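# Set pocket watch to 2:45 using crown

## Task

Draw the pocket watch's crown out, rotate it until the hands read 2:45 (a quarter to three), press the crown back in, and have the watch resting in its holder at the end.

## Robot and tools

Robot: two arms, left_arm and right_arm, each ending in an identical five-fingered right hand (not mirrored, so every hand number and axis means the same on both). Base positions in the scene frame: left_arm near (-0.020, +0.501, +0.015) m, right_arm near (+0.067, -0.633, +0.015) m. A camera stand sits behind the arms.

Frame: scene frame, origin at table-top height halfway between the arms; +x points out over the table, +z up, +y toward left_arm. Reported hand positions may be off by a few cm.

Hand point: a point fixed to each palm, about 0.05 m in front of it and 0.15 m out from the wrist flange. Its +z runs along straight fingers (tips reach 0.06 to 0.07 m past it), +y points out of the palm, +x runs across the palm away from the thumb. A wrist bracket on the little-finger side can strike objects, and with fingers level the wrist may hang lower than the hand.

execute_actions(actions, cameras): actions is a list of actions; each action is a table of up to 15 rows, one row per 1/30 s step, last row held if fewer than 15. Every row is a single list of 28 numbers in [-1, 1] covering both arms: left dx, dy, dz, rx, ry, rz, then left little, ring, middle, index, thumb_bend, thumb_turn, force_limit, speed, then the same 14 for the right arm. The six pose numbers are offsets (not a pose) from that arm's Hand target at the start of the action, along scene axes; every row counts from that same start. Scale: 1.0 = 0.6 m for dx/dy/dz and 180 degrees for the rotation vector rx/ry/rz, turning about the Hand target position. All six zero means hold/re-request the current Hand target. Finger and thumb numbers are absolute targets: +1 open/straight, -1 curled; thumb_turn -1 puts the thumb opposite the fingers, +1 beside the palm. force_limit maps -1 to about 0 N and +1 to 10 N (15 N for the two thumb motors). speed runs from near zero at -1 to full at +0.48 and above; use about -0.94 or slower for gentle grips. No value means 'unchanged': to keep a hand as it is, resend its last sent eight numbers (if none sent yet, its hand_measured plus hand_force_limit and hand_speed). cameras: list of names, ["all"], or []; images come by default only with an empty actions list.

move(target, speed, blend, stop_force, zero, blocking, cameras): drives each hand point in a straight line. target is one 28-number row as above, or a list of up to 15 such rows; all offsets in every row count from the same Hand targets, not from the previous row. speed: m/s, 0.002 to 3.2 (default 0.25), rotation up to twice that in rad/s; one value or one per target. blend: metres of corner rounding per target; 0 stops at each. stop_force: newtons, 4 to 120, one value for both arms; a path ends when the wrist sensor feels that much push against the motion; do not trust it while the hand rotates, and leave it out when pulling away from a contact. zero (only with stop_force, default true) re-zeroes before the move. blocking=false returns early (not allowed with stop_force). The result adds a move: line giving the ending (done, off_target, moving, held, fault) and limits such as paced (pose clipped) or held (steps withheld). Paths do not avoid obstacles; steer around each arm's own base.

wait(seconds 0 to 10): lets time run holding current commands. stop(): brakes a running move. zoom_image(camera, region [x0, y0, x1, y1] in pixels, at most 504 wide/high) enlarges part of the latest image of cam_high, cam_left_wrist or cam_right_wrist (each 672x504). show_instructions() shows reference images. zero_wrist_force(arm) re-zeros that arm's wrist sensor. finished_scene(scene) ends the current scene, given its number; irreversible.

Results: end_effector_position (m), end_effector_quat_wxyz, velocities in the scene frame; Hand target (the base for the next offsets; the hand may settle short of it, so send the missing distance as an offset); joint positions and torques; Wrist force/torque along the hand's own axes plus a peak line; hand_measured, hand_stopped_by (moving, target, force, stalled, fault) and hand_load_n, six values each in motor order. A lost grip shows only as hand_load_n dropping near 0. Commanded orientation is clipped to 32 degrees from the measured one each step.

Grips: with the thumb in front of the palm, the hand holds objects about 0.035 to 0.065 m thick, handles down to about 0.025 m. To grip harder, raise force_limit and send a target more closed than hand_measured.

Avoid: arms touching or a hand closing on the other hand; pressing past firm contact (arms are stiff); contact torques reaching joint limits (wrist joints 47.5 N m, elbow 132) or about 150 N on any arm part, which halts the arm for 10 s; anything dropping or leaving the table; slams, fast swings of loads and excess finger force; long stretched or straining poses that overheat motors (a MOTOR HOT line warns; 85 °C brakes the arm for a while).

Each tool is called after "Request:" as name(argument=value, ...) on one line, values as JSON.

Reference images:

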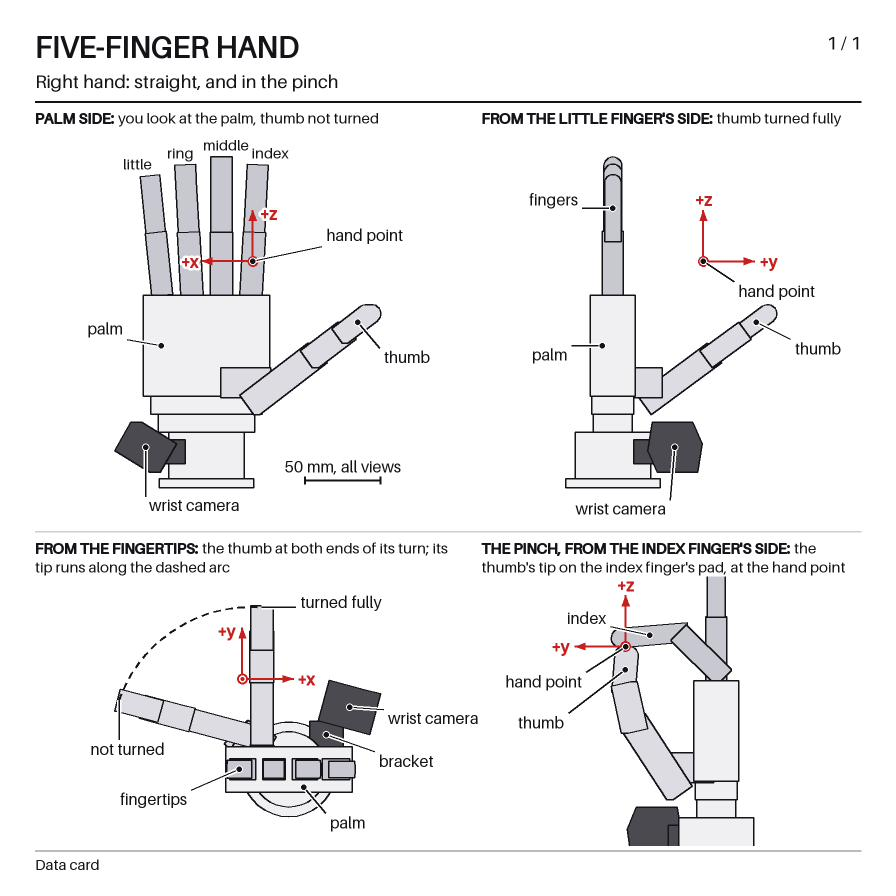

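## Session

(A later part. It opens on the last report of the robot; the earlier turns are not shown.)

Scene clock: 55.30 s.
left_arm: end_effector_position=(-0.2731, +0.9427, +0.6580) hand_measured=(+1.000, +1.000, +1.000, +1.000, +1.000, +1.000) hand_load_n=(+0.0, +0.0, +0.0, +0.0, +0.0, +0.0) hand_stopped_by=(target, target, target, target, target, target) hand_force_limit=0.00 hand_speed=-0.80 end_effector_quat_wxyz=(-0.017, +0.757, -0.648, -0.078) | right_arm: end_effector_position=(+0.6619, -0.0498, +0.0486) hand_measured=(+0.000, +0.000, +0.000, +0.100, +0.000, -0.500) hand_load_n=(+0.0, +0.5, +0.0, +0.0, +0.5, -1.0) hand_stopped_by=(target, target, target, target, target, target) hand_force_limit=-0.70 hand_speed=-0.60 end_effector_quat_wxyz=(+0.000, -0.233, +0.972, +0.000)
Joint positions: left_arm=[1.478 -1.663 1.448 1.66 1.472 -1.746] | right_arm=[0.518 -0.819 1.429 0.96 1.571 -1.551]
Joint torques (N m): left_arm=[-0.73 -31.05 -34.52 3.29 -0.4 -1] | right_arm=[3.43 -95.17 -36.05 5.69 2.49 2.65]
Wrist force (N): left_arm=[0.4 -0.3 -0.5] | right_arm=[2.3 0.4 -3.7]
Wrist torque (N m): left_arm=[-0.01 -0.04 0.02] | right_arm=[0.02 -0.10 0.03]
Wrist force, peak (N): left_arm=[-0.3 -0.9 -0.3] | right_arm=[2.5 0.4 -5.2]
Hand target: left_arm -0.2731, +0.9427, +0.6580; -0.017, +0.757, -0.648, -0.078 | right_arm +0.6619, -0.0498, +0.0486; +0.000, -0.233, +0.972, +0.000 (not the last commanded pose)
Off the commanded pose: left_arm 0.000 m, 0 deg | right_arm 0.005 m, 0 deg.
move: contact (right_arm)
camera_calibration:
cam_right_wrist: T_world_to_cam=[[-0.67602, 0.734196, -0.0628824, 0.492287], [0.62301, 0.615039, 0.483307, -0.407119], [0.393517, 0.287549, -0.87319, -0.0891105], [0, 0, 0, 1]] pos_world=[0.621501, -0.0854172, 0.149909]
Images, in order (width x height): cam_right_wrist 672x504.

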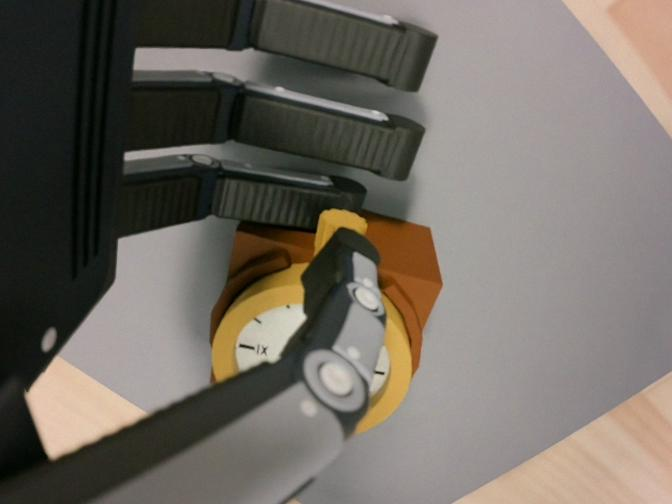

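Request:
execute_actions(actions=[[[0,0,0,0,0,0,1,1,1,1,1,1,0,-0.8,0,0,0,0,0,0,0,0,0,-0.4,0.0,-0.5,0.0,-0.85]],[[0,0,0,0,0,0,1,1,1,1,1,1,0,-0.8,0,0,0,0,0,0,0,0,0,-0.4,0.0,-0.5,0.0,-0.85]]], cameras=["cam_right_wrist"])

Request:
zoom_image(camera="cam_right_wrist", region=[200, 160, 460, 420])

Scene clock: 56.90 s.
left_arm: end_effector_position=(-0.2731, +0.9427, +0.6580) hand_measured=(+1.000, +1.000, +1.000, +1.000, +1.000, +1.000) hand_load_n=(+0.0, +0.0, +0.0, +0.0, +0.0, +0.0) hand_stopped_by=(target, target, target, target, target, target) hand_force_limit=0.00 hand_speed=-0.80 end_effector_quat_wxyz=(-0.017, +0.757, -0.648, -0.078) | right_arm: end_effector_position=(+0.6619, -0.0498, +0.0486) hand_measured=(+0.000, +0.000, +0.000, -0.050, +0.000, -0.500) hand_load_n=(+0.0, +0.0, +0.0, +5.0, +1.5, +0.0) hand_stopped_by=(target, target, target, force, target, target) hand_force_limit=0.00 hand_speed=-0.85 end_effector_quat_wxyz=(+0.000, -0.233, +0.972, +0.000)
Joint positions: left_arm=[1.478 -1.663 1.448 1.66 1.472 -1.746] | right_arm=[0.518 -0.819 1.429 0.96 1.571 -1.551]
Joint torques (N m): left_arm=[-0.1 -32.09 -34.19 3.27 -0.73 -0.92] | right_arm=[1.42 -95.5 -33.67 5.99 2.98 3.1]
Wrist force (N): left_arm=[-0.3 -0.6 -0.2] | right_arm=[0.7 0.1 -3.1]
Wrist torque (N m): left_arm=[-0.07 0.06 -0.03] | right_arm=[0.01 -0.05 0.00]
Wrist force, peak (N): left_arm=[-0.6 -0.5 -0.3] | right_arm=[2.1 0.6 -4.2]
Hand target: left_arm -0.2731, +0.9427, +0.6580; -0.017, +0.757, -0.648, -0.078 | right_arm +0.6619, -0.0498, +0.0486; +0.000, -0.233, +0.972, +0.000
Off the commanded pose: left_arm 0.000 m, 0 deg | right_arm 0.000 m, 0 deg.
camera_calibration:
cam_right_wrist: T_world_to_cam=[[-0.67602, 0.734196, -0.0628824, 0.492287], [0.62301, 0.615039, 0.483307, -0.407119], [0.393517, 0.287549, -0.87319, -0.0891105], [0, 0, 0, 1]] pos_world=[0.621501, -0.0854172, 0.149909]
Images, in order (width x height): cam_right_wrist 672x504.

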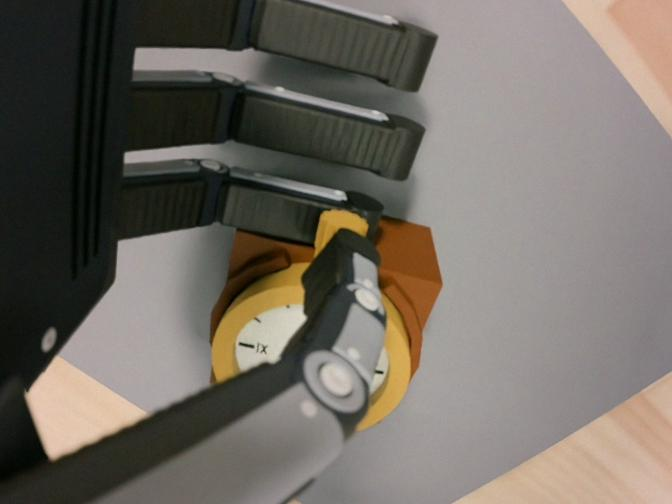

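Scaled by 1.938 from the camera's 672x504 image, which has a finer 960x720 frame.

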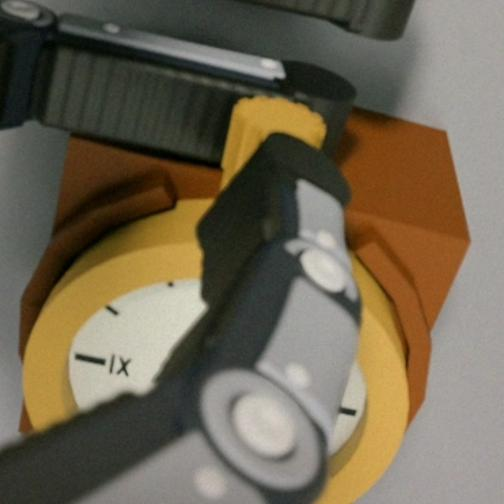

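Request:
execute_actions(actions=[[[0,0,0,0,0,0,1,1,1,1,1,1,0,-0.8,0,0,0,0,0,0,0,0,0,-0.5,0.0,-0.5,0.6,-0.85]]])

Request:
move(target=[0,0,0,0,0,0,1,1,1,1,1,1,0,-0.8,-0.0086,-0.0051,0,0,0,0,0,0,0,-0.5,0.0,-0.5,0.6,-0.85], speed=0.012, stop_force=20, cameras=["cam_right_wrist"])

Request:
zoom_image(camera="cam_right_wrist", region=[200, 160, 460, 420])

Scene clock: 58.13 s.
left_arm: end_effector_position=(-0.2731, +0.9427, +0.6580) hand_measured=(+1.000, +1.000, +1.000, +1.000, +1.000, +1.000) hand_load_n=(+0.0, +0.0, +0.0, +0.0, +0.0, +0.0) hand_stopped_by=(target, target, target, target, target, target) hand_force_limit=0.00 hand_speed=-0.80 end_effector_quat_wxyz=(-0.017, +0.757, -0.648, -0.078) | right_arm: end_effector_position=(+0.6619, -0.0498, +0.0486) hand_measured=(+0.000, +0.000, +0.000, -0.060, +0.000, -0.500) hand_load_n=(+0.0, +0.0, +0.0, +10.0, +2.5, +1.0) hand_stopped_by=(target, target, target, force, target, target) hand_force_limit=0.60 hand_speed=-0.85 end_effector_quat_wxyz=(+0.000, -0.233, +0.972, +0.000)
Joint positions: left_arm=[1.478 -1.663 1.448 1.66 1.472 -1.746] | right_arm=[0.518 -0.819 1.429 0.96 1.571 -1.551]
Joint torques (N m): left_arm=[0.29 -30.12 -35.28 3.35 -0.58 -1.48] | right_arm=[1.39 -92.57 -30.88 5.78 2.79 2.45]
Wrist force (N): left_arm=[-0.1 -0.1 0.3] | right_arm=[0.5 -0.4 -1.7]
Wrist torque (N m): left_arm=[-0.03 0.02 0.00] | right_arm=[-0.07 -0.05 0.00]
Wrist force, peak (N): left_arm=[0.4 -0.7 -0.5] | right_arm=[0.6 0.0 -3.5]
Hand target: left_arm -0.2731, +0.9427, +0.6580; -0.017, +0.757, -0.648, -0.078 | right_arm +0.6619, -0.0498, +0.0486; +0.000, -0.233, +0.972, +0.000
Off the commanded pose: left_arm 0.000 m, 0 deg | right_arm 0.000 m, 0 deg.

Scene clock: 59.60 s.
left_arm: end_effector_position=(-0.2731, +0.9427, +0.6580) hand_measured=(+1.000, +1.000, +1.000, +1.000, +1.000, +1.000) hand_load_n=(+0.0, +0.0, +0.0, +0.0, +0.0, +0.0) hand_stopped_by=(target, target, target, target, target, target) hand_force_limit=0.00 hand_speed=-0.80 end_effector_quat_wxyz=(-0.017, +0.757, -0.648, -0.078) | right_arm: end_effector_position=(+0.6567, -0.0528, +0.0486) hand_measured=(+0.000, +0.000, +0.000, -0.060, +0.002, -0.500) hand_load_n=(-0.5, +0.0, +0.0, +11.0, +5.0, +2.5) hand_stopped_by=(target, target, target, force, target, target) hand_force_limit=0.60 hand_speed=-0.85 end_effector_quat_wxyz=(+0.000, -0.233, +0.972, +0.000)
Joint positions: left_arm=[1.478 -1.663 1.448 1.66 1.472 -1.746] | right_arm=[0.517 -0.827 1.444 0.952 1.571 -1.551]
Joint torques (N m): left_arm=[0.33 -33.19 -34.57 3.1 -0.49 -1.06] | right_arm=[-8.5 -94.83 -15.91 2.1 2.39 -2.91]
Wrist force (N): left_arm=[-0.1 -0.7 -0.1] | right_arm=[-5.9 0.8 0.4]
Wrist torque (N m): left_arm=[-0.10 0.01 -0.03] | right_arm=[-0.05 -0.09 0.01]
Wrist force, peak (N): left_arm=[-0.2 -0.9 0.0] | right_arm=[-6.4 1.3 0.1]
Hand target: left_arm -0.2731, +0.9427, +0.6580; -0.017, +0.757, -0.648, -0.078 | right_arm +0.6567, -0.0528, +0.0486; +0.000, -0.233, +0.972, +0.000
Off the commanded pose: left_arm 0.000 m, 0 deg | right_arm 0.000 m, 0 deg.
move: done
camera_calibration:
cam_right_wrist: T_world_to_cam=[[-0.67602, 0.734196, -0.0628824, 0.490974], [0.62301, 0.615039, 0.483307, -0.402034], [0.393517, 0.287549, -0.87319, -0.0862016], [0, 0, 0, 1]] pos_world=[0.616301, -0.0884172, 0.149909]
Images, in order (width x height): cam_right_wrist 672x504.

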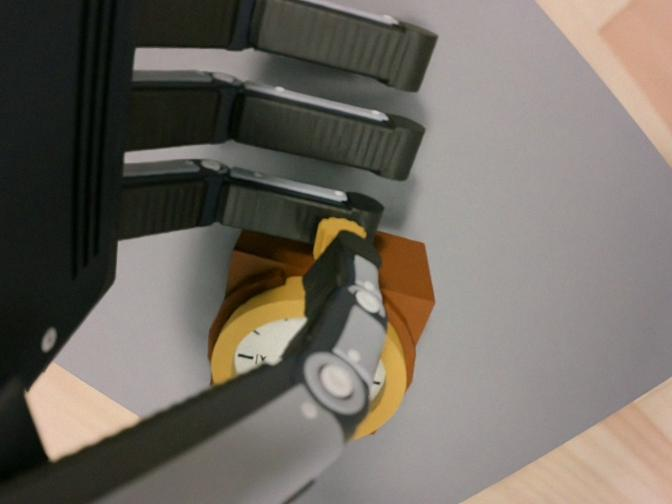

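Scaled by 1.938 from the camera's 672x504 image, which has a finer 960x720 frame.

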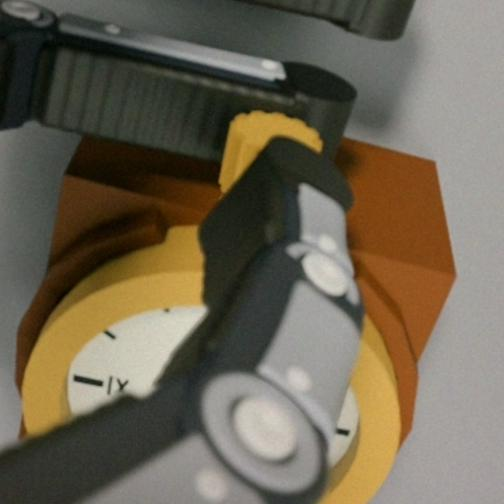

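Request:
move(target=[0,0,0,0,0,0,1,1,1,1,1,1,0,-0.8,-0.0044,-0.0023,0,0,0,0,0,0,0,-0.5,0.0,-0.5,0.6,-0.85], speed=0.01, stop_force=20, cameras=["cam_right_wrist"])

Request:
zoom_image(camera="cam_right_wrist", region=[200, 160, 460, 420])

Scene clock: 61.57 s.
left_arm: end_effector_position=(-0.2731, +0.9427, +0.6580) hand_measured=(+1.000, +1.000, +1.000, +1.000, +1.000, +1.000) hand_load_n=(+0.0, +0.0, +0.0, +0.0, +0.0, +0.0) hand_stopped_by=(target, target, target, target, target, target) hand_force_limit=0.00 hand_speed=-0.80 end_effector_quat_wxyz=(-0.017, +0.757, -0.648, -0.078) | right_arm: end_effector_position=(+0.6541, -0.0542, +0.0486) hand_measured=(+0.000, +0.000, +0.000, -0.060, +0.002, -0.500) hand_load_n=(+0.0, +0.0, +0.0, +13.0, +5.0, +2.5) hand_stopped_by=(target, target, target, force, target, target) hand_force_limit=0.60 hand_speed=-0.85 end_effector_quat_wxyz=(+0.000, -0.233, +0.972, +0.000)
Joint positions: left_arm=[1.478 -1.663 1.448 1.66 1.472 -1.746] | right_arm=[0.518 -0.831 1.452 0.949 1.571 -1.551]
Joint torques (N m): left_arm=[-0.52 -31.9 -35.42 3.2 -0.4 -1.25] | right_arm=[8.37 -94 -16.13 1.94 1.15 1.36]
Wrist force (N): left_arm=[-0.3 -0.6 -0.1] | right_arm=[-5.5 -0.3 -0.1]
Wrist torque (N m): left_arm=[-0.07 0.05 -0.04] | right_arm=[0.00 -0.14 0.04]
Wrist force, peak (N): left_arm=[0.0 -0.7 -0.5] | right_arm=[-6.2 1.5 -0.3]
Hand target: left_arm -0.2731, +0.9427, +0.6580; -0.017, +0.757, -0.648, -0.078 | right_arm +0.6541, -0.0542, +0.0486; +0.000, -0.233, +0.972, +0.000
Off the commanded pose: left_arm 0.000 m, 0 deg | right_arm 0.000 m, 0 deg.
move: done
camera_calibration:
cam_right_wrist: T_world_to_cam=[[-0.67602, 0.734196, -0.0628824, 0.490244], [0.62301, 0.615039, 0.483307, -0.399554], [0.393517, 0.287549, -0.87319, -0.0847758], [0, 0, 0, 1]] pos_world=[0.613701, -0.0898172, 0.149909]
Images, in order (width x height): cam_right_wrist 672x504.

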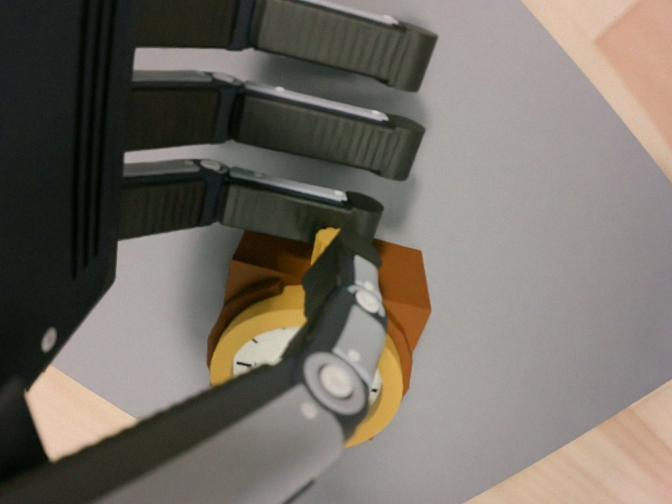

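Scaled by 1.938 from the camera's 672x504 image, which has a finer 960x720 frame.

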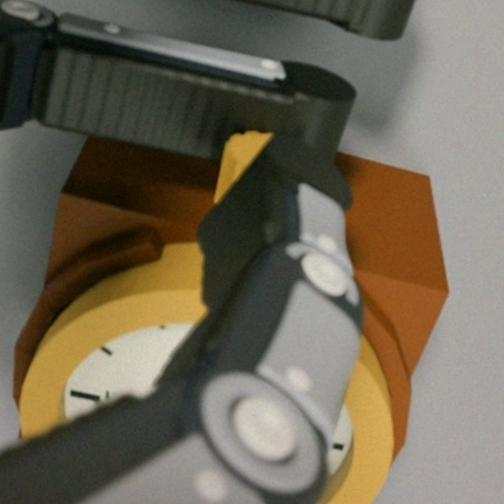

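Request:
execute_actions(actions=[[[0,0,0,0,0,0,1,1,1,1,1,1,0,-0.8,0,0,0,0,0,0,0,0,0,0.1,0.0,-0.5,0.6,-0.5]],[[0,0,0,0,0,0,1,1,1,1,1,1,0,-0.8,0,0,0,0,0,0,0,0,0,0.1,0.5,-0.5,0.6,-0.2]]], cameras=["cam_right_wrist"])

Request:
zoom_image(camera="cam_right_wrist", region=[200, 160, 460, 420])

Scene clock: 66.57 s.
left_arm: end_effector_position=(-0.2731, +0.9427, +0.6580) hand_measured=(+1.000, +1.000, +1.000, +1.000, +1.000, +1.000) hand_load_n=(+0.0, +0.0, +0.0, +0.0, +0.0, +0.0) hand_stopped_by=(target, target, target, target, target, target) hand_force_limit=0.00 hand_speed=-0.80 end_effector_quat_wxyz=(-0.017, +0.757, -0.648, -0.078) | right_arm: end_effector_position=(+0.6541, -0.0542, +0.0486) hand_measured=(+0.000, +0.000, +0.000, +0.100, +0.500, -0.500) hand_load_n=(+0.0, +0.5, +0.0, +0.0, +0.0, +0.0) hand_stopped_by=(target, target, target, target, target, target) hand_force_limit=0.60 hand_speed=-0.20 end_effector_quat_wxyz=(+0.000, -0.233, +0.972, +0.000)
Joint positions: left_arm=[1.478 -1.663 1.448 1.66 1.472 -1.746] | right_arm=[0.518 -0.831 1.452 0.949 1.571 -1.551]
Joint torques (N m): left_arm=[1.18 -30.03 -34.54 3.07 -0.89 -1.15] | right_arm=[10.51 -87.98 -36.29 1.53 -1.34 1.8]
Wrist force (N): left_arm=[-0.3 -0.3 -0.2] | right_arm=[0.3 0.5 0.3]
Wrist torque (N m): left_arm=[-0.03 0.05 -0.03] | right_arm=[-0.02 0.02 0.02]
Wrist force, peak (N): left_arm=[0.2 -0.7 -0.4] | right_arm=[-6.4 0.0 0.2]
Hand target: left_arm -0.2731, +0.9427, +0.6580; -0.017, +0.757, -0.648, -0.078 | right_arm +0.6541, -0.0542, +0.0486; +0.000, -0.233, +0.972, +0.000
Off the commanded pose: left_arm 0.000 m, 0 deg | right_arm 0.000 m, 0 deg.
camera_calibration:
cam_right_wrist: T_world_to_cam=[[-0.675997, 0.734211, -0.0629441, 0.490241], [0.62305, 0.615075, 0.48321, -0.39956], [0.393494, 0.287432, -0.873239, -0.084765], [0, 0, 0, 1]] pos_world=[0.613701, -0.0898173, 0.149909]
Images, in order (width x height): cam_right_wrist 672x504.

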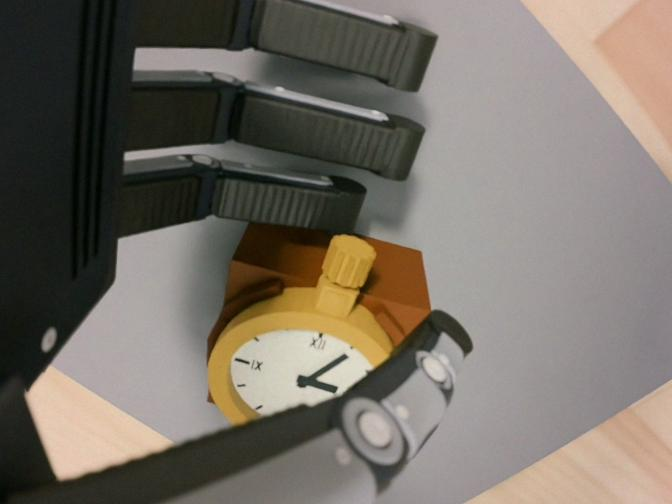

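Scaled by 1.938 from the camera's 672x504 image, which has a finer 960x720 frame.

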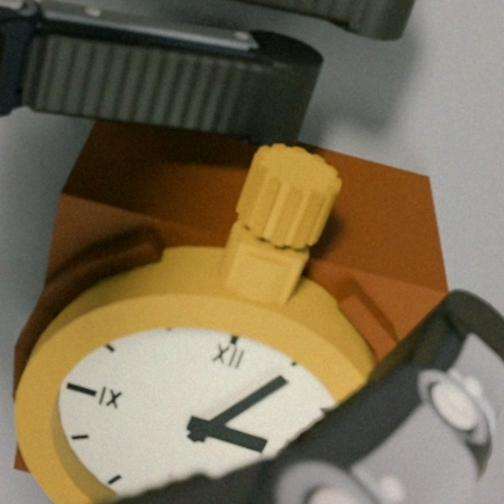

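Request:
zoom_image(camera="cam_right_wrist", region=[290, 220, 410, 340])

Scaled by 4.200 from the camera's 672x504 image, which has a finer 960x720 frame.

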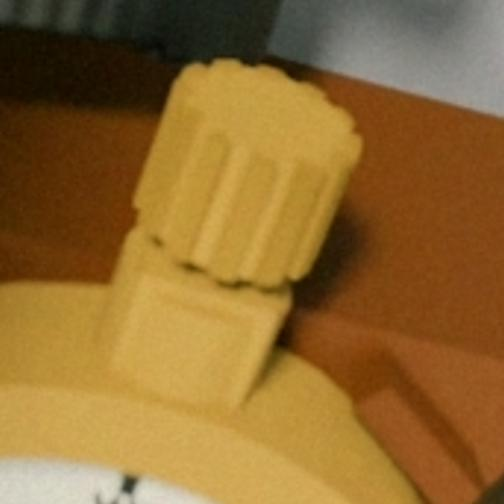

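Request:
move(target=[0,0,0,0,0,0,1,1,1,1,1,1,0,-0.8,0.0132,0.0105,0.003,0,0,0,0,0,0,0.1,0.3,-0.5,-0.7,-0.4], speed=0.03, stop_force=6)

Request:
execute_actions(actions=[[[0,0,0,0,0,0,1,1,1,1,1,1,0,-0.8,0,0,0,0,0,0,0,0,0,0.1,0.0,-0.5,-0.7,-0.4]]], cameras=["cam_right_wrist"])

Request:
zoom_image(camera="cam_right_wrist", region=[200, 160, 460, 420])

Scene clock: 74.83 s.
left_arm: end_effector_position=(-0.2731, +0.9427, +0.6580) hand_measured=(+1.000, +1.000, +1.000, +1.000, +1.000, +1.000) hand_load_n=(+0.0, +0.0, +0.0, +0.0, -0.5, +0.0) hand_stopped_by=(target, target, target, target, target, target) hand_force_limit=0.00 hand_speed=-0.80 end_effector_quat_wxyz=(-0.017, +0.757, -0.648, -0.078) | right_arm: end_effector_position=(+0.6615, -0.0483, +0.0503) hand_measured=(+0.000, +0.000, +0.000, +0.100, +0.300, -0.500) hand_load_n=(+0.0, +0.0, +0.0, +0.0, +0.0, +0.0) hand_stopped_by=(target, target, target, target, target, target) hand_force_limit=-0.70 hand_speed=-0.40 end_effector_quat_wxyz=(+0.000, -0.233, +0.972, +0.000)
Joint positions: left_arm=[1.478 -1.663 1.448 1.66 1.472 -1.746] | right_arm=[0.52 -0.819 1.426 0.963 1.571 -1.549]
Joint torques (N m): left_arm=[0.78 -31.86 -35.31 3.31 -0.78 -1.37] | right_arm=[-0.81 -97.78 -21.7 -0.72 -2.9 -0.98]
Wrist force (N): left_arm=[-0.2 -0.9 -0.2] | right_arm=[5.0 -0.2 0.1]
Wrist torque (N m): left_arm=[-0.12 0.04 -0.04] | right_arm=[0.04 0.09 0.05]
Wrist force, peak (N): left_arm=[-0.2 -0.6 -0.7] | right_arm=[9.4 -3.2 -1.3]
Hand target: left_arm -0.2731, +0.9427, +0.6580; -0.017, +0.757, -0.648, -0.078 | right_arm +0.6615, -0.0483, +0.0503; +0.000, -0.233, +0.972, +0.000 (not the last commanded pose)
Off the commanded pose: left_arm 0.000 m, 0 deg | right_arm 0.001 m, 0 deg.
move: contact (right_arm)

Scene clock: 75.53 s.
left_arm: end_effector_position=(-0.2731, +0.9427, +0.6580) hand_measured=(+1.000, +1.000, +1.000, +1.000, +1.000, +1.000) hand_load_n=(+0.0, +0.0, +0.0, -0.5, +0.0, +0.0) hand_stopped_by=(target, target, target, target, target, target) hand_force_limit=0.00 hand_speed=-0.80 end_effector_quat_wxyz=(-0.017, +0.757, -0.648, -0.078) | right_arm: end_effector_position=(+0.6615, -0.0483, +0.0503) hand_measured=(+0.000, +0.000, +0.000, +0.100, +0.000, -0.500) hand_load_n=(+0.0, +0.0, +0.0, +0.5, +0.0, +0.0) hand_stopped_by=(target, target, target, target, target, target) hand_force_limit=-0.70 hand_speed=-0.40 end_effector_quat_wxyz=(+0.000, -0.233, +0.972, +0.000)
Joint positions: left_arm=[1.478 -1.663 1.448 1.66 1.472 -1.746] | right_arm=[0.52 -0.819 1.426 0.963 1.571 -1.549]
Joint torques (N m): left_arm=[0.73 -30.93 -34.69 3.11 -0.69 -1.34] | right_arm=[0.09 -97.78 -23.16 -0.54 -2.92 -1.66]
Wrist force (N): left_arm=[-0.2 -0.5 0.0] | right_arm=[5.0 -0.5 0.0]
Wrist torque (N m): left_arm=[-0.08 0.05 -0.03] | right_arm=[0.00 0.08 0.05]
Wrist force, peak (N): left_arm=[0.4 -0.4 -0.4] | right_arm=[5.5 -0.5 0.1]
Hand target: left_arm -0.2731, +0.9427, +0.6580; -0.017, +0.757, -0.648, -0.078 | right_arm +0.6615, -0.0483, +0.0503; +0.000, -0.233, +0.972, +0.000
Off the commanded pose: left_arm 0.000 m, 0 deg | right_arm 0.000 m, 0 deg.
camera_calibration:
cam_right_wrist: T_world_to_cam=[[-0.676011, 0.734212, -0.0627881, 0.491004], [0.623095, 0.615026, 0.483214, -0.408654], [0.393398, 0.287535, -0.873248, -0.0878186], [0, 0, 0, 1]] pos_world=[0.621102, -0.0839173, 0.151609]
Images, in order (width x height): cam_right_wrist 672x504.

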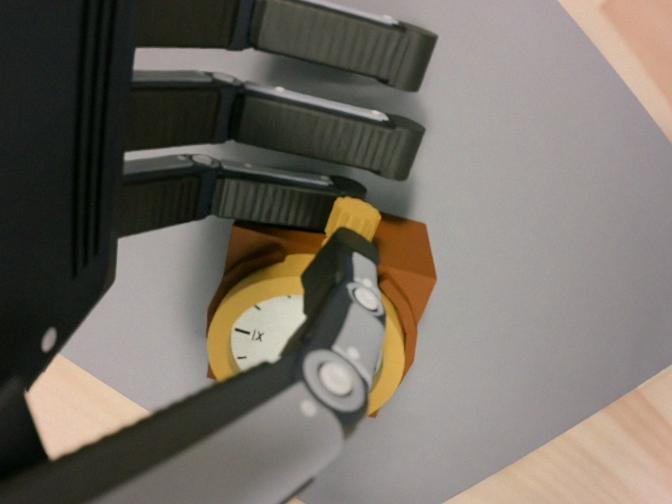

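Scaled by 1.938 from the camera's 672x504 image, which has a finer 960x720 frame.

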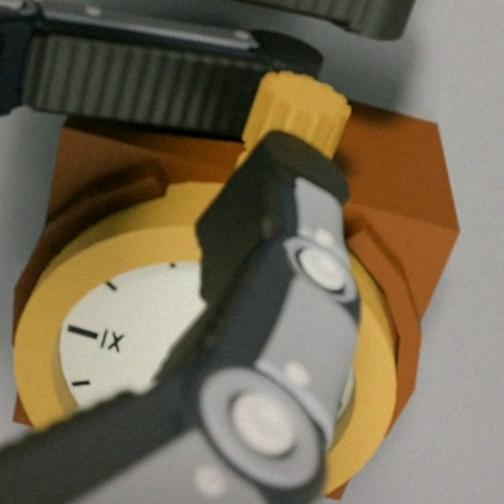

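Request:
move(target=[0,0,0,0,0,0,1,1,1,1,1,1,0,-0.8,-0.004,-0.0021,0,0,0,0,0,0,0,0.1,0.0,-0.5,-0.7,-0.4], speed=0.02)

Request:
move(target=[0,0,0,0,0,0,1,1,1,1,1,1,0,-0.8,0,0,-0.012,0,0,0,0,0,0,0.1,0.0,-0.5,-0.7,-0.4], speed=0.006, stop_force=4)

Request:
execute_actions(actions=[[[0,0,0,0,0,0,1,1,1,1,1,1,0,-0.8,0,0,0,0,0,0,0,0,0,-0.5,0.0,-0.5,1.0,-0.6]],[[0,0,0,0,0,0,1,1,1,1,1,1,0,-0.8,0,0,0,0,0,0,0,0,0,-0.5,0.0,-0.5,1.0,-0.6]]], cameras=["cam_right_wrist"])

Request:
zoom_image(camera="cam_right_wrist", region=[200, 160, 460, 420])

Scene clock: 76.97 s.
left_arm: end_effector_position=(-0.2731, +0.9427, +0.6580) hand_measured=(+1.000, +1.000, +1.000, +1.000, +1.000, +1.000) hand_load_n=(+0.0, +0.0, +0.0, +0.0, +0.0, +0.0) hand_stopped_by=(target, target, target, target, target, target) hand_force_limit=0.00 hand_speed=-0.80 end_effector_quat_wxyz=(-0.017, +0.757, -0.648, -0.078) | right_arm: end_effector_position=(+0.6592, -0.0495, +0.0503) hand_measured=(+0.000, +0.000, +0.000, +0.100, +0.000, -0.500) hand_load_n=(+0.0, +0.0, +0.0, +0.0, +0.0, +0.0) hand_stopped_by=(target, target, target, target, target, target) hand_force_limit=-0.70 hand_speed=-0.40 end_effector_quat_wxyz=(+0.000, -0.233, +0.972, +0.000)
Joint positions: left_arm=[1.478 -1.663 1.448 1.66 1.472 -1.746] | right_arm=[0.52 -0.823 1.433 0.96 1.571 -1.549]
Joint torques (N m): left_arm=[1.19 -30.19 -33.99 3.03 -0.65 -1.2] | right_arm=[5.6 -100.15 -20.18 0.15 -2.78 -0.26]
Wrist force (N): left_arm=[0.1 -0.1 -0.6] | right_arm=[0.8 0.3 0.3]
Wrist torque (N m): left_arm=[0.02 0.00 0.00] | right_arm=[-0.04 -0.06 0.00]
Wrist force, peak (N): left_arm=[0.4 -0.5 -0.7] | right_arm=[5.3 -0.6 -0.1]
Hand target: left_arm -0.2731, +0.9427, +0.6580; -0.017, +0.757, -0.648, -0.078 | right_arm +0.6591, -0.0496, +0.0503; +0.000, -0.233, +0.972, +0.000
Off the commanded pose: left_arm 0.000 m, 0 deg | right_arm 0.000 m, 0 deg.
move: done

Scene clock: 78.93 s.
left_arm: end_effector_position=(-0.2731, +0.9427, +0.6580) hand_measured=(+1.000, +1.000, +1.000, +1.000, +1.000, +1.000) hand_load_n=(+0.0, +0.0, +0.0, -0.5, -0.5, +0.0) hand_stopped_by=(target, target, target, target, target, target) hand_force_limit=0.00 hand_speed=-0.80 end_effector_quat_wxyz=(-0.017, +0.757, -0.648, -0.078) | right_arm: end_effector_position=(+0.6591, -0.0496, +0.0478) hand_measured=(+0.000, +0.000, +0.000, +0.100, +0.000, -0.500) hand_load_n=(+0.0, +0.0, +0.5, +0.0, +0.5, -1.0) hand_stopped_by=(target, target, target, target, target, target) hand_force_limit=-0.70 hand_speed=-0.40 end_effector_quat_wxyz=(+0.000, -0.233, +0.972, +0.000)
Joint positions: left_arm=[1.478 -1.663 1.448 1.66 1.472 -1.746] | right_arm=[0.52 -0.821 1.434 0.956 1.571 -1.549]
Joint torques (N m): left_arm=[1.05 -30.72 -34.86 3.47 -0.59 -1.23] | right_arm=[7.37 -95.94 -35.83 5.89 -2.67 2.37]
Wrist force (N): left_arm=[-0.2 0.0 -0.4] | right_arm=[1.5 0.5 -3.3]
Wrist torque (N m): left_arm=[0.02 0.04 0.00] | right_arm=[0.03 -0.03 -0.01]
Wrist force, peak (N): left_arm=[-0.5 -0.8 -0.1] | right_arm=[2.4 0.8 -4.2]
Hand target: left_arm -0.2731, +0.9427, +0.6580; -0.017, +0.757, -0.648, -0.078 | right_arm +0.6591, -0.0496, +0.0478; +0.000, -0.233, +0.972, +0.000 (not the last commanded pose)
Off the commanded pose: left_arm 0.000 m, 0 deg | right_arm 0.005 m, 0 deg.
move: contact (right_arm)

Scene clock: 80.13 s.
left_arm: end_effector_position=(-0.2731, +0.9427, +0.6580) hand_measured=(+1.000, +1.000, +1.000, +1.000, +1.000, +1.000) hand_load_n=(-0.5, +0.0, +0.0, +0.0, +0.0, +0.0) hand_stopped_by=(target, target, target, target, target, target) hand_force_limit=0.00 hand_speed=-0.80 end_effector_quat_wxyz=(-0.017, +0.757, -0.648, -0.078) | right_arm: end_effector_position=(+0.6591, -0.0496, +0.0478) hand_measured=(+0.000, +0.000, +0.000, -0.072, +0.002, -0.500) hand_load_n=(+0.0, +0.0, +0.0, +15.0, +4.5, +1.0) hand_stopped_by=(target, target, target, force, target, target) hand_force_limit=1.00 hand_speed=-0.60 end_effector_quat_wxyz=(+0.000, -0.233, +0.972, +0.000)
Joint positions: left_arm=[1.478 -1.663 1.448 1.66 1.472 -1.746] | right_arm=[0.52 -0.821 1.434 0.956 1.571 -1.549]
Joint torques (N m): left_arm=[0.19 -31.78 -35.55 2.98 -0.85 -1.46] | right_arm=[6.73 -95.61 -31.73 5.33 -3.14 2.15]
Wrist force (N): left_arm=[0.3 -0.3 -0.1] | right_arm=[1.1 0.1 -2.3]
Wrist torque (N m): left_arm=[-0.04 -0.04 0.01] | right_arm=[0.02 -0.11 0.02]
Wrist force, peak (N): left_arm=[-0.2 -1.0 -0.2] | right_arm=[2.0 0.4 -3.9]
Hand target: left_arm -0.2731, +0.9427, +0.6580; -0.017, +0.757, -0.648, -0.078 | right_arm +0.6591, -0.0496, +0.0478; +0.000, -0.233, +0.972, +0.000
Off the commanded pose: left_arm 0.000 m, 0 deg | right_arm 0.000 m, 0 deg.
camera_calibration:
cam_right_wrist: T_world_to_cam=[[-0.67602, 0.734196, -0.0628824, 0.490197], [0.62301, 0.615039, 0.483307, -0.405111], [0.393517, 0.287549, -0.87319, -0.0887647], [0, 0, 0, 1]] pos_world=[0.618701, -0.0852172, 0.149109]
Images, in order (width x height): cam_right_wrist 672x504.

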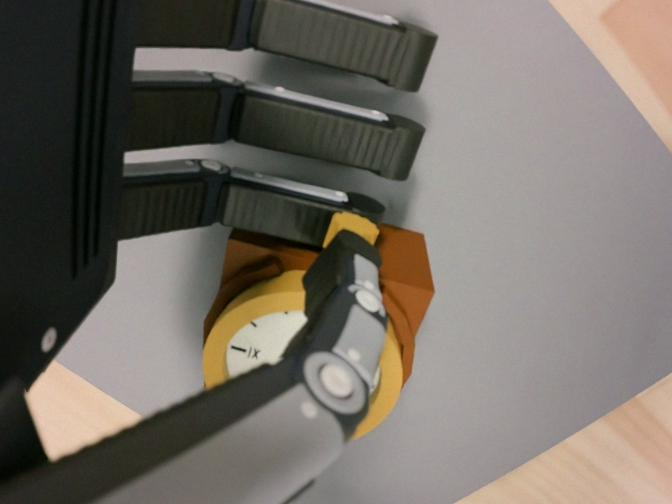

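Scaled by 1.938 from the camera's 672x504 image, which has a finer 960x720 frame.

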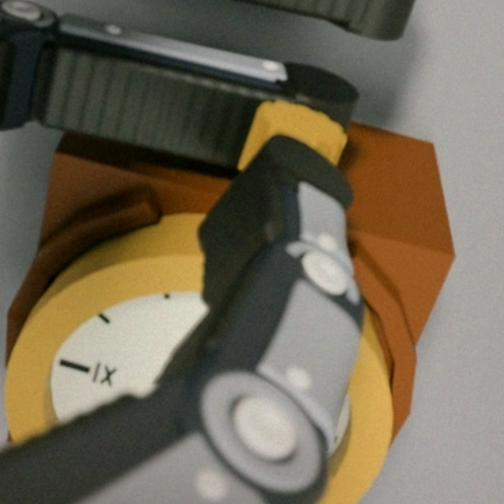

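Request:
move(target=[0,0,0,0,0,0,1,1,1,1,1,1,0,-0.8,-0.0074,-0.0038,0,0,0,0,0,0,0,-0.5,0.0,-0.5,1.0,-0.6], speed=0.01, stop_force=25, cameras=["cam_right_wrist"])

Request:
zoom_image(camera="cam_right_wrist", region=[200, 160, 460, 420])

Scene clock: 81.80 s.
left_arm: end_effector_position=(-0.2731, +0.9427, +0.6580) hand_measured=(+1.000, +1.000, +1.000, +1.000, +1.000, +1.000) hand_load_n=(+0.0, -0.5, +0.0, +0.0, +0.0, +0.0) hand_stopped_by=(target, target, target, target, target, target) hand_force_limit=0.00 hand_speed=-0.80 end_effector_quat_wxyz=(-0.017, +0.757, -0.648, -0.078) | right_arm: end_effector_position=(+0.6546, -0.0519, +0.0478) hand_measured=(+0.000, +0.000, +0.000, -0.072, +0.002, -0.500) hand_load_n=(+0.0, +0.0, +0.0, +14.5, +3.0, +2.5) hand_stopped_by=(target, target, target, force, target, target) hand_force_limit=1.00 hand_speed=-0.60 end_effector_quat_wxyz=(+0.000, -0.233, +0.972, +0.000)
Joint positions: left_arm=[1.478 -1.663 1.448 1.66 1.472 -1.746] | right_arm=[0.52 -0.827 1.447 0.95 1.571 -1.549]
Joint torques (N m): left_arm=[0.14 -31.14 -35.54 3.1 -0.43 -1.63] | right_arm=[14.45 -96.25 -16.82 1.94 -2.53 2.11]
Wrist force (N): left_arm=[0.0 -0.2 -0.3] | right_arm=[-6.0 -1.3 -0.1]
Wrist torque (N m): left_arm=[-0.01 0.01 -0.01] | right_arm=[-0.03 -0.11 0.00]
Wrist force, peak (N): left_arm=[-0.2 -1.0 -0.3] | right_arm=[-6.9 -1.1 -0.4]
Hand target: left_arm -0.2731, +0.9427, +0.6580; -0.017, +0.757, -0.648, -0.078 | right_arm +0.6546, -0.0519, +0.0478; +0.000, -0.233, +0.972, +0.000
Off the commanded pose: left_arm 0.000 m, 0 deg | right_arm 0.000 m, 0 deg.
move: done
camera_calibration:
cam_right_wrist: T_world_to_cam=[[-0.676026, 0.73419, -0.0628802, 0.488914], [0.623025, 0.615057, 0.483264, -0.400956], [0.393482, 0.287523, -0.873214, -0.0863494], [0, 0, 0, 1]] pos_world=[0.614301, -0.0875172, 0.149109]
Images, in order (width x height): cam_right_wrist 672x504.

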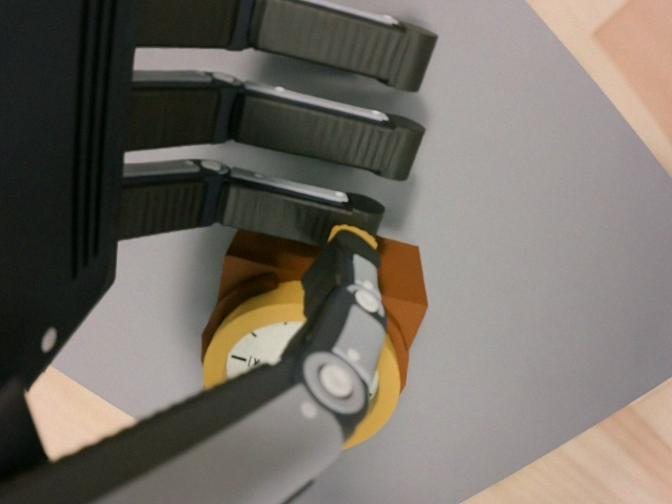

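Scaled by 1.938 from the camera's 672x504 image, which has a finer 960x720 frame.

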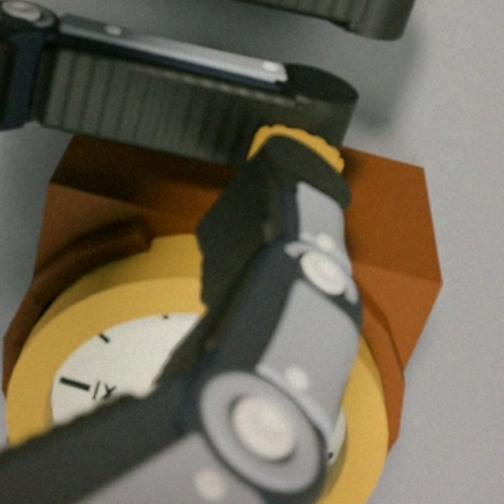

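Request:
execute_actions(actions=[[[0,0,0,0,0,0,1,1,1,1,1,1,0,-0.8,0,0,0,0,0,0,0,0,0,0.1,0.0,-0.5,0.6,-0.5]],[[0,0,0,0,0,0,1,1,1,1,1,1,0,-0.8,0,0,0,0,0,0,0,0,0,0.1,0.5,-0.5,0.6,-0.2]]])

Request:
move(target=[0,0,0,0,0,0,1,1,1,1,1,1,0,-0.8,0.05,-0.074,0.003,0,0,0,0,0,0,0.1,0.5,-0.5,0.6,-0.2], speed=0.08, cameras=["cam_right_wrist"])

Request:
zoom_image(camera="cam_right_wrist", region=[440, 230, 600, 390])

Scene clock: 84.20 s.
left_arm: end_effector_position=(-0.2731, +0.9427, +0.6580) hand_measured=(+1.000, +1.000, +1.000, +1.000, +1.000, +1.000) hand_load_n=(+0.0, +0.0, +0.0, +0.0, +0.0, +0.0) hand_stopped_by=(target, target, target, target, target, target) hand_force_limit=0.00 hand_speed=-0.80 end_effector_quat_wxyz=(-0.017, +0.757, -0.648, -0.078) | right_arm: end_effector_position=(+0.6546, -0.0519, +0.0478) hand_measured=(+0.000, +0.000, +0.000, +0.100, +0.500, -0.500) hand_load_n=(+0.0, +0.0, +0.0, +0.0, +0.0, +0.0) hand_stopped_by=(target, target, target, target, target, target) hand_force_limit=0.60 hand_speed=-0.20 end_effector_quat_wxyz=(+0.000, -0.233, +0.972, +0.000)
Joint positions: left_arm=[1.478 -1.663 1.448 1.66 1.472 -1.746] | right_arm=[0.52 -0.827 1.447 0.95 1.571 -1.549]
Joint torques (N m): left_arm=[1.39 -32.62 -35.03 3.08 -0.49 -1.49] | right_arm=[0.42 -89.81 -37.12 1.83 -2.45 2.08]
Wrist force (N): left_arm=[0.3 0.0 0.2] | right_arm=[0.9 0.2 0.0]
Wrist torque (N m): left_arm=[-0.01 -0.04 0.02] | right_arm=[-0.03 -0.06 0.00]
Wrist force, peak (N): left_arm=[0.0 -1.0 0.1] | right_arm=[-6.6 -1.4 -0.4]
Hand target: left_arm -0.2731, +0.9427, +0.6580; -0.017, +0.757, -0.648, -0.078 | right_arm +0.6546, -0.0519, +0.0478; +0.000, -0.233, +0.972, +0.000
Off the commanded pose: left_arm 0.000 m, 0 deg | right_arm 0.000 m, 0 deg.

Scene clock: 85.37 s.
left_arm: end_effector_position=(-0.2731, +0.9427, +0.6580) hand_measured=(+1.000, +1.000, +1.000, +1.000, +1.000, +1.000) hand_load_n=(+0.0, +0.0, +0.0, +0.0, -0.5, +0.0) hand_stopped_by=(target, target, target, target, target, target) hand_force_limit=0.00 hand_speed=-0.80 end_effector_quat_wxyz=(-0.017, +0.757, -0.648, -0.078) | right_arm: end_effector_position=(+0.6845, -0.0960, +0.0496) hand_measured=(+0.000, +0.000, +0.000, +0.100, +0.500, -0.500) hand_load_n=(+0.0, +0.0, +0.0, +0.0, +0.0, +0.5) hand_stopped_by=(target, target, target, target, target, target) hand_force_limit=0.60 hand_speed=-0.20 end_effector_quat_wxyz=(+0.000, -0.233, +0.972, +0.000)
Joint positions: left_arm=[1.478 -1.663 1.448 1.66 1.472 -1.746] | right_arm=[0.45 -0.836 1.459 0.947 1.571 -1.618]
Joint torques (N m): left_arm=[1.5 -31.79 -34.93 3.2 -0.7 -1.85] | right_arm=[-8.63 -96.5 -20.08 0.76 0.32 -2.53]
Wrist force (N): left_arm=[0.1 -0.4 -0.3] | right_arm=[0.6 0.5 0.4]
Wrist torque (N m): left_arm=[-0.04 0.01 0.00] | right_arm=[-0.04 -0.03 0.15]
Wrist force, peak (N): left_arm=[0.3 -0.8 -0.2] | right_arm=[0.9 1.5 0.1]
Hand target: left_arm -0.2731, +0.9427, +0.6580; -0.017, +0.757, -0.648, -0.078 | right_arm +0.6846, -0.0963, +0.0496; +0.000, -0.233, +0.972, +0.000
Off the commanded pose: left_arm 0.000 m, 0 deg | right_arm 0.000 m, 0 deg.
move: done
camera_calibration:
cam_right_wrist: T_world_to_cam=[[-0.675997, 0.734211, -0.0629441, 0.541611], [0.62305, 0.615075, 0.48321, -0.393164], [0.393494, 0.287432, -0.873239, -0.0838979], [0, 0, 0, 1]] pos_world=[0.644101, -0.131717, 0.150809]
Images, in order (width x height): cam_right_wrist 672x504.

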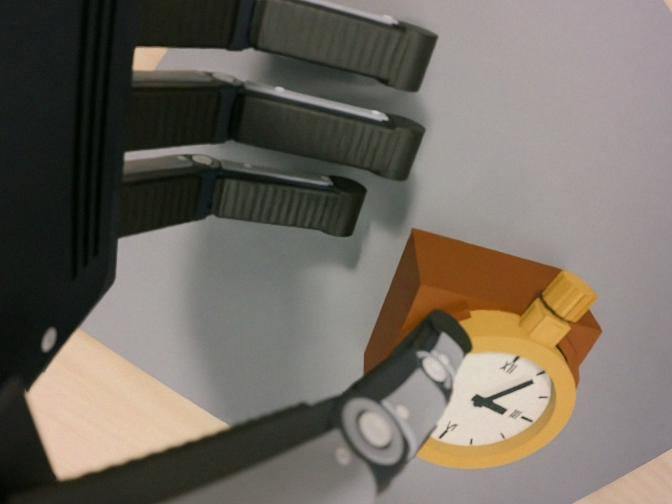

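Scaled by 3.150 from the camera's 672x504 image, which has a finer 960x720 frame.

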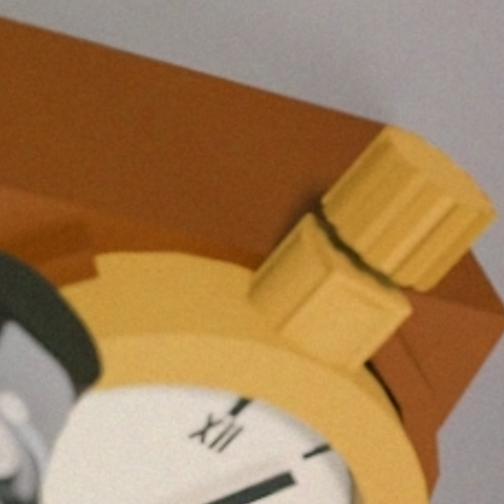

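Request:
move(target=[[0,0,0,0,0,0,1,1,1,1,1,1,0,-0.8,-0.0235,0.0082,0.0007,0,0,-0.0611,0,0,0,0.1,0.3,-0.4,-0.7,-0.3],[0,0,0,0,0,0,1,1,1,1,1,1,0,-0.8,-0.0465,0.0883,0.0007,0,0,-0.0611,0,0,0,0.1,0.3,-0.4,-0.7,-0.3]], speed=0.05, stop_force=6, cameras=["cam_right_wrist"])

Request:
zoom_image(camera="cam_right_wrist", region=[200, 160, 460, 420])

Scene clock: 91.57 s.
left_arm: end_effector_position=(-0.2731, +0.9427, +0.6580) hand_measured=(+1.000, +1.000, +1.000, +1.000, +1.000, +1.000) hand_load_n=(+0.0, +0.0, +0.0, +0.0, +0.0, +0.0) hand_stopped_by=(target, target, target, target, target, target) hand_force_limit=0.00 hand_speed=-0.80 end_effector_quat_wxyz=(-0.017, +0.757, -0.648, -0.078) | right_arm: end_effector_position=(+0.6567, -0.0433, +0.0500) hand_measured=(+0.000, +0.000, +0.000, +0.100, +0.300, -0.400) hand_load_n=(+0.0, +0.0, +0.0, +0.0, +0.0, +0.0) hand_stopped_by=(target, target, target, target, target, target) hand_force_limit=-0.70 hand_speed=-0.30 end_effector_quat_wxyz=(+0.000, -0.139, +0.990, +0.000)
Joint positions: left_arm=[1.478 -1.663 1.448 1.66 1.472 -1.746] | right_arm=[0.538 -0.831 1.45 0.951 1.571 -1.338]
Joint torques (N m): left_arm=[1.85 -30.78 -35.57 3.23 -0.59 -1.65] | right_arm=[12.28 -63.88 -36.56 6.3 3.38 2.98]
Wrist force (N): left_arm=[0.3 -0.6 -0.2] | right_arm=[0.9 0.7 0.3]
Wrist torque (N m): left_arm=[-0.08 -0.03 0.00] | right_arm=[0.05 -0.07 0.03]
Wrist force, peak (N): left_arm=[0.1 -0.8 -0.5] | right_arm=[1.5 0.4 0.5]
Hand target: left_arm -0.2731, +0.9427, +0.6580; -0.017, +0.757, -0.648, -0.078 | right_arm +0.6567, -0.0433, +0.0500; +0.000, -0.139, +0.990, +0.000
Off the commanded pose: left_arm 0.000 m, 0 deg | right_arm 0.000 m, 0 deg.
move: done
camera_calibration:
cam_right_wrist: T_world_to_cam=[[-0.523558, 0.849664, -0.0629189, 0.389004], [0.728911, 0.484936, 0.483245, -0.483786], [0.441107, 0.207144, -0.873221, -0.122481], [0, 0, 0, 1]] pos_world=[0.61033, -0.0705459, 0.151309]
Images, in order (width x height): cam_right_wrist 672x504.

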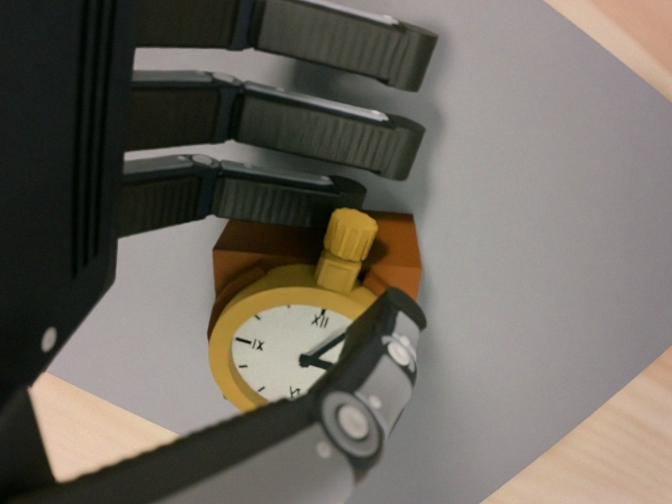

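Scaled by 1.938 from the camera's 672x504 image, which has a finer 960x720 frame.

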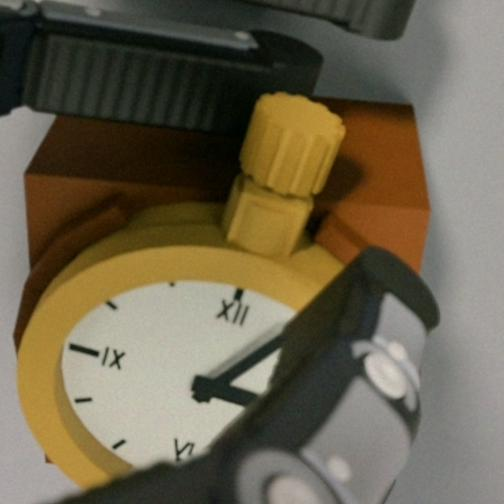

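Request:
execute_actions(actions=[[[0,0,0,0,0,0,1,1,1,1,1,1,0,-0.8,0,0,0,0,0,0,0,0,0,0.1,0.0,-0.4,-0.7,-0.4]]])

Request:
move(target=[0,0,0,0,0,0,1,1,1,1,1,1,0,-0.8,0,0,-0.012,0,0,0,0,0,0,0.1,0.0,-0.4,-0.7,-0.4], speed=0.006, stop_force=4, cameras=["cam_right_wrist"])

Scene clock: 92.70 s.
left_arm: end_effector_position=(-0.2731, +0.9427, +0.6580) hand_measured=(+1.000, +1.000, +1.000, +1.000, +1.000, +1.000) hand_load_n=(+0.0, +0.0, +0.0, +0.0, +0.0, +0.0) hand_stopped_by=(target, target, target, target, target, target) hand_force_limit=0.00 hand_speed=-0.80 end_effector_quat_wxyz=(-0.017, +0.757, -0.648, -0.078) | right_arm: end_effector_position=(+0.6567, -0.0433, +0.0500) hand_measured=(+0.000, +0.000, +0.000, +0.100, +0.000, -0.400) hand_load_n=(+0.0, +0.0, +0.0, +0.0, +0.0, +0.0) hand_stopped_by=(target, target, target, target, target, target) hand_force_limit=-0.70 hand_speed=-0.40 end_effector_quat_wxyz=(+0.000, -0.139, +0.990, +0.000)
Joint positions: left_arm=[1.478 -1.663 1.448 1.66 1.472 -1.746] | right_arm=[0.538 -0.831 1.45 0.951 1.571 -1.338]
Joint torques (N m): left_arm=[2.74 -31.44 -35.17 3.44 -0.46 -1.82] | right_arm=[13.35 -62.79 -35.8 6.31 3.85 2.93]
Wrist force (N): left_arm=[-0.1 -0.4 -0.3] | right_arm=[0.7 0.7 -0.2]
Wrist torque (N m): left_arm=[-0.04 0.03 -0.01] | right_arm=[0.08 -0.02 0.01]
Wrist force, peak (N): left_arm=[-0.4 -0.5 -0.3] | right_arm=[1.1 0.7 0.1]
Hand target: left_arm -0.2731, +0.9427, +0.6580; -0.017, +0.757, -0.648, -0.078 | right_arm +0.6567, -0.0433, +0.0500; +0.000, -0.139, +0.990, +0.000
Off the commanded pose: left_arm 0.000 m, 0 deg | right_arm 0.000 m, 0 deg.

Scene clock: 94.57 s.
left_arm: end_effector_position=(-0.2731, +0.9427, +0.6580) hand_measured=(+1.000, +1.000, +1.000, +1.000, +1.000, +1.000) hand_load_n=(+0.0, +0.0, +0.0, +0.0, +0.0, +0.0) hand_stopped_by=(target, target, target, target, target, target) hand_force_limit=0.00 hand_speed=-0.80 end_effector_quat_wxyz=(-0.017, +0.757, -0.648, -0.078) | right_arm: end_effector_position=(+0.6568, -0.0433, +0.0479) hand_measured=(+0.000, +0.000, +0.000, +0.100, +0.000, -0.400) hand_load_n=(+0.0, +0.0, +0.0, +0.0, +0.5, -1.0) hand_stopped_by=(target, target, target, target, target, target) hand_force_limit=-0.70 hand_speed=-0.40 end_effector_quat_wxyz=(+0.000, -0.139, +0.990, +0.000)
Joint positions: left_arm=[1.478 -1.663 1.448 1.66 1.472 -1.746] | right_arm=[0.538 -0.829 1.451 0.949 1.571 -1.338]
Joint torques (N m): left_arm=[0.03 -30.49 -34.65 3.61 -0.63 -1.74] | right_arm=[11.3 -92.9 -35.84 5.66 3.01 2.86]
Wrist force (N): left_arm=[-0.1 -0.5 -0.5] | right_arm=[1.9 0.3 -4.0]
Wrist torque (N m): left_arm=[-0.05 0.04 -0.02] | right_arm=[0.03 -0.04 0.00]
Wrist force, peak (N): left_arm=[-0.3 -0.9 -0.3] | right_arm=[2.6 0.0 -5.1]
Hand target: left_arm -0.2731, +0.9427, +0.6580; -0.017, +0.757, -0.648, -0.078 | right_arm +0.6568, -0.0433, +0.0479; +0.000, -0.139, +0.990, +0.000 (not the last commanded pose)
Off the commanded pose: left_arm 0.000 m, 0 deg | right_arm 0.005 m, 0 deg.
move: contact (right_arm)
camera_calibration:
cam_right_wrist: T_world_to_cam=[[-0.523551, 0.849668, -0.0629211, 0.388861], [0.728893, 0.48492, 0.483288, -0.482719], [0.441146, 0.207163, -0.873197, -0.124428], [0, 0, 0, 1]] pos_world=[0.61033, -0.0705459, 0.149109]
Images, in order (width x height): cam_right_wrist 672x504.

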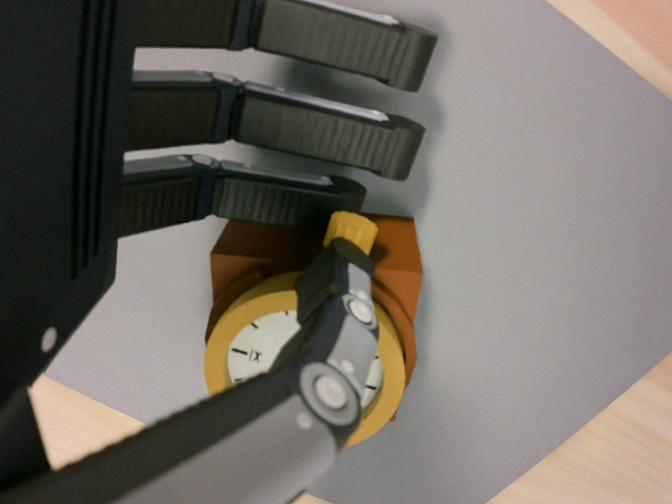

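Request:
execute_actions(actions=[[[0,0,0,0,0,0,1,1,1,1,1,1,0,-0.8,0,0,0,0,0,0,0,0,0,-0.5,0.0,-0.4,0.5,-0.7]],[[0,0,0,0,0,0,1,1,1,1,1,1,0,-0.8,0,0,0,0,0,0,0,0,0,-0.5,0.0,-0.4,0.5,-0.7]]], cameras=["cam_right_wrist"])

Request:
zoom_image(camera="cam_right_wrist", region=[200, 160, 460, 420])

Scene clock: 96.30 s.
left_arm: end_effector_position=(-0.2731, +0.9427, +0.6580) hand_measured=(+1.000, +1.000, +1.000, +1.000, +1.000, +1.000) hand_load_n=(+0.0, +0.0, +0.0, +0.0, +0.0, +0.0) hand_stopped_by=(target, target, target, target, target, target) hand_force_limit=0.00 hand_speed=-0.80 end_effector_quat_wxyz=(-0.017, +0.757, -0.648, -0.078) | right_arm: end_effector_position=(+0.6568, -0.0433, +0.0479) hand_measured=(+0.000, +0.000, +0.000, -0.062, +0.000, -0.400) hand_load_n=(+0.0, +0.0, +0.0, +9.0, +2.5, +0.5) hand_stopped_by=(target, target, target, force, target, target) hand_force_limit=0.50 hand_speed=-0.70 end_effector_quat_wxyz=(+0.000, -0.139, +0.990, +0.000)
Joint positions: left_arm=[1.478 -1.663 1.448 1.66 1.472 -1.746] | right_arm=[0.538 -0.829 1.451 0.949 1.571 -1.338]
Joint torques (N m): left_arm=[0.86 -32.07 -35.3 3.14 -0.45 -1.81] | right_arm=[12.23 -94.36 -32.62 5.76 3.26 2.73]
Wrist force (N): left_arm=[0.0 -0.5 0.0] | right_arm=[0.8 -0.3 -3.6]
Wrist torque (N m): left_arm=[-0.07 0.01 -0.02] | right_arm=[0.00 -0.07 0.02]
Wrist force, peak (N): left_arm=[-0.3 0.1 -0.7] | right_arm=[1.7 0.4 -4.3]
Hand target: left_arm -0.2731, +0.9427, +0.6580; -0.017, +0.757, -0.648, -0.078 | right_arm +0.6568, -0.0433, +0.0479; +0.000, -0.139, +0.990, +0.000
Off the commanded pose: left_arm 0.000 m, 0 deg | right_arm 0.000 m, 0 deg.
camera_calibration:
cam_right_wrist: T_world_to_cam=[[-0.523551, 0.849668, -0.0629211, 0.388861], [0.728893, 0.48492, 0.483288, -0.482719], [0.441146, 0.207163, -0.873197, -0.124428], [0, 0, 0, 1]] pos_world=[0.61033, -0.0705459, 0.149109]
Images, in order (width x height): cam_right_wrist 672x504.

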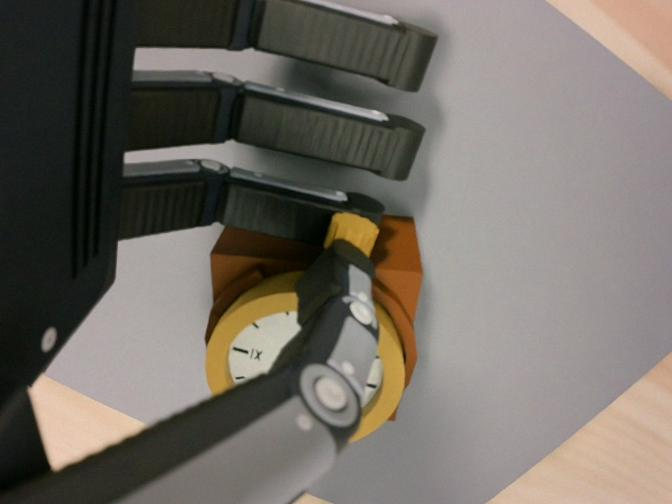

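Scaled by 1.938 from the camera's 672x504 image, which has a finer 960x720 frame.

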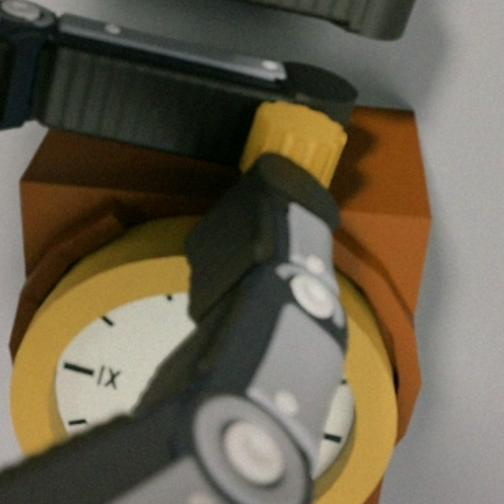

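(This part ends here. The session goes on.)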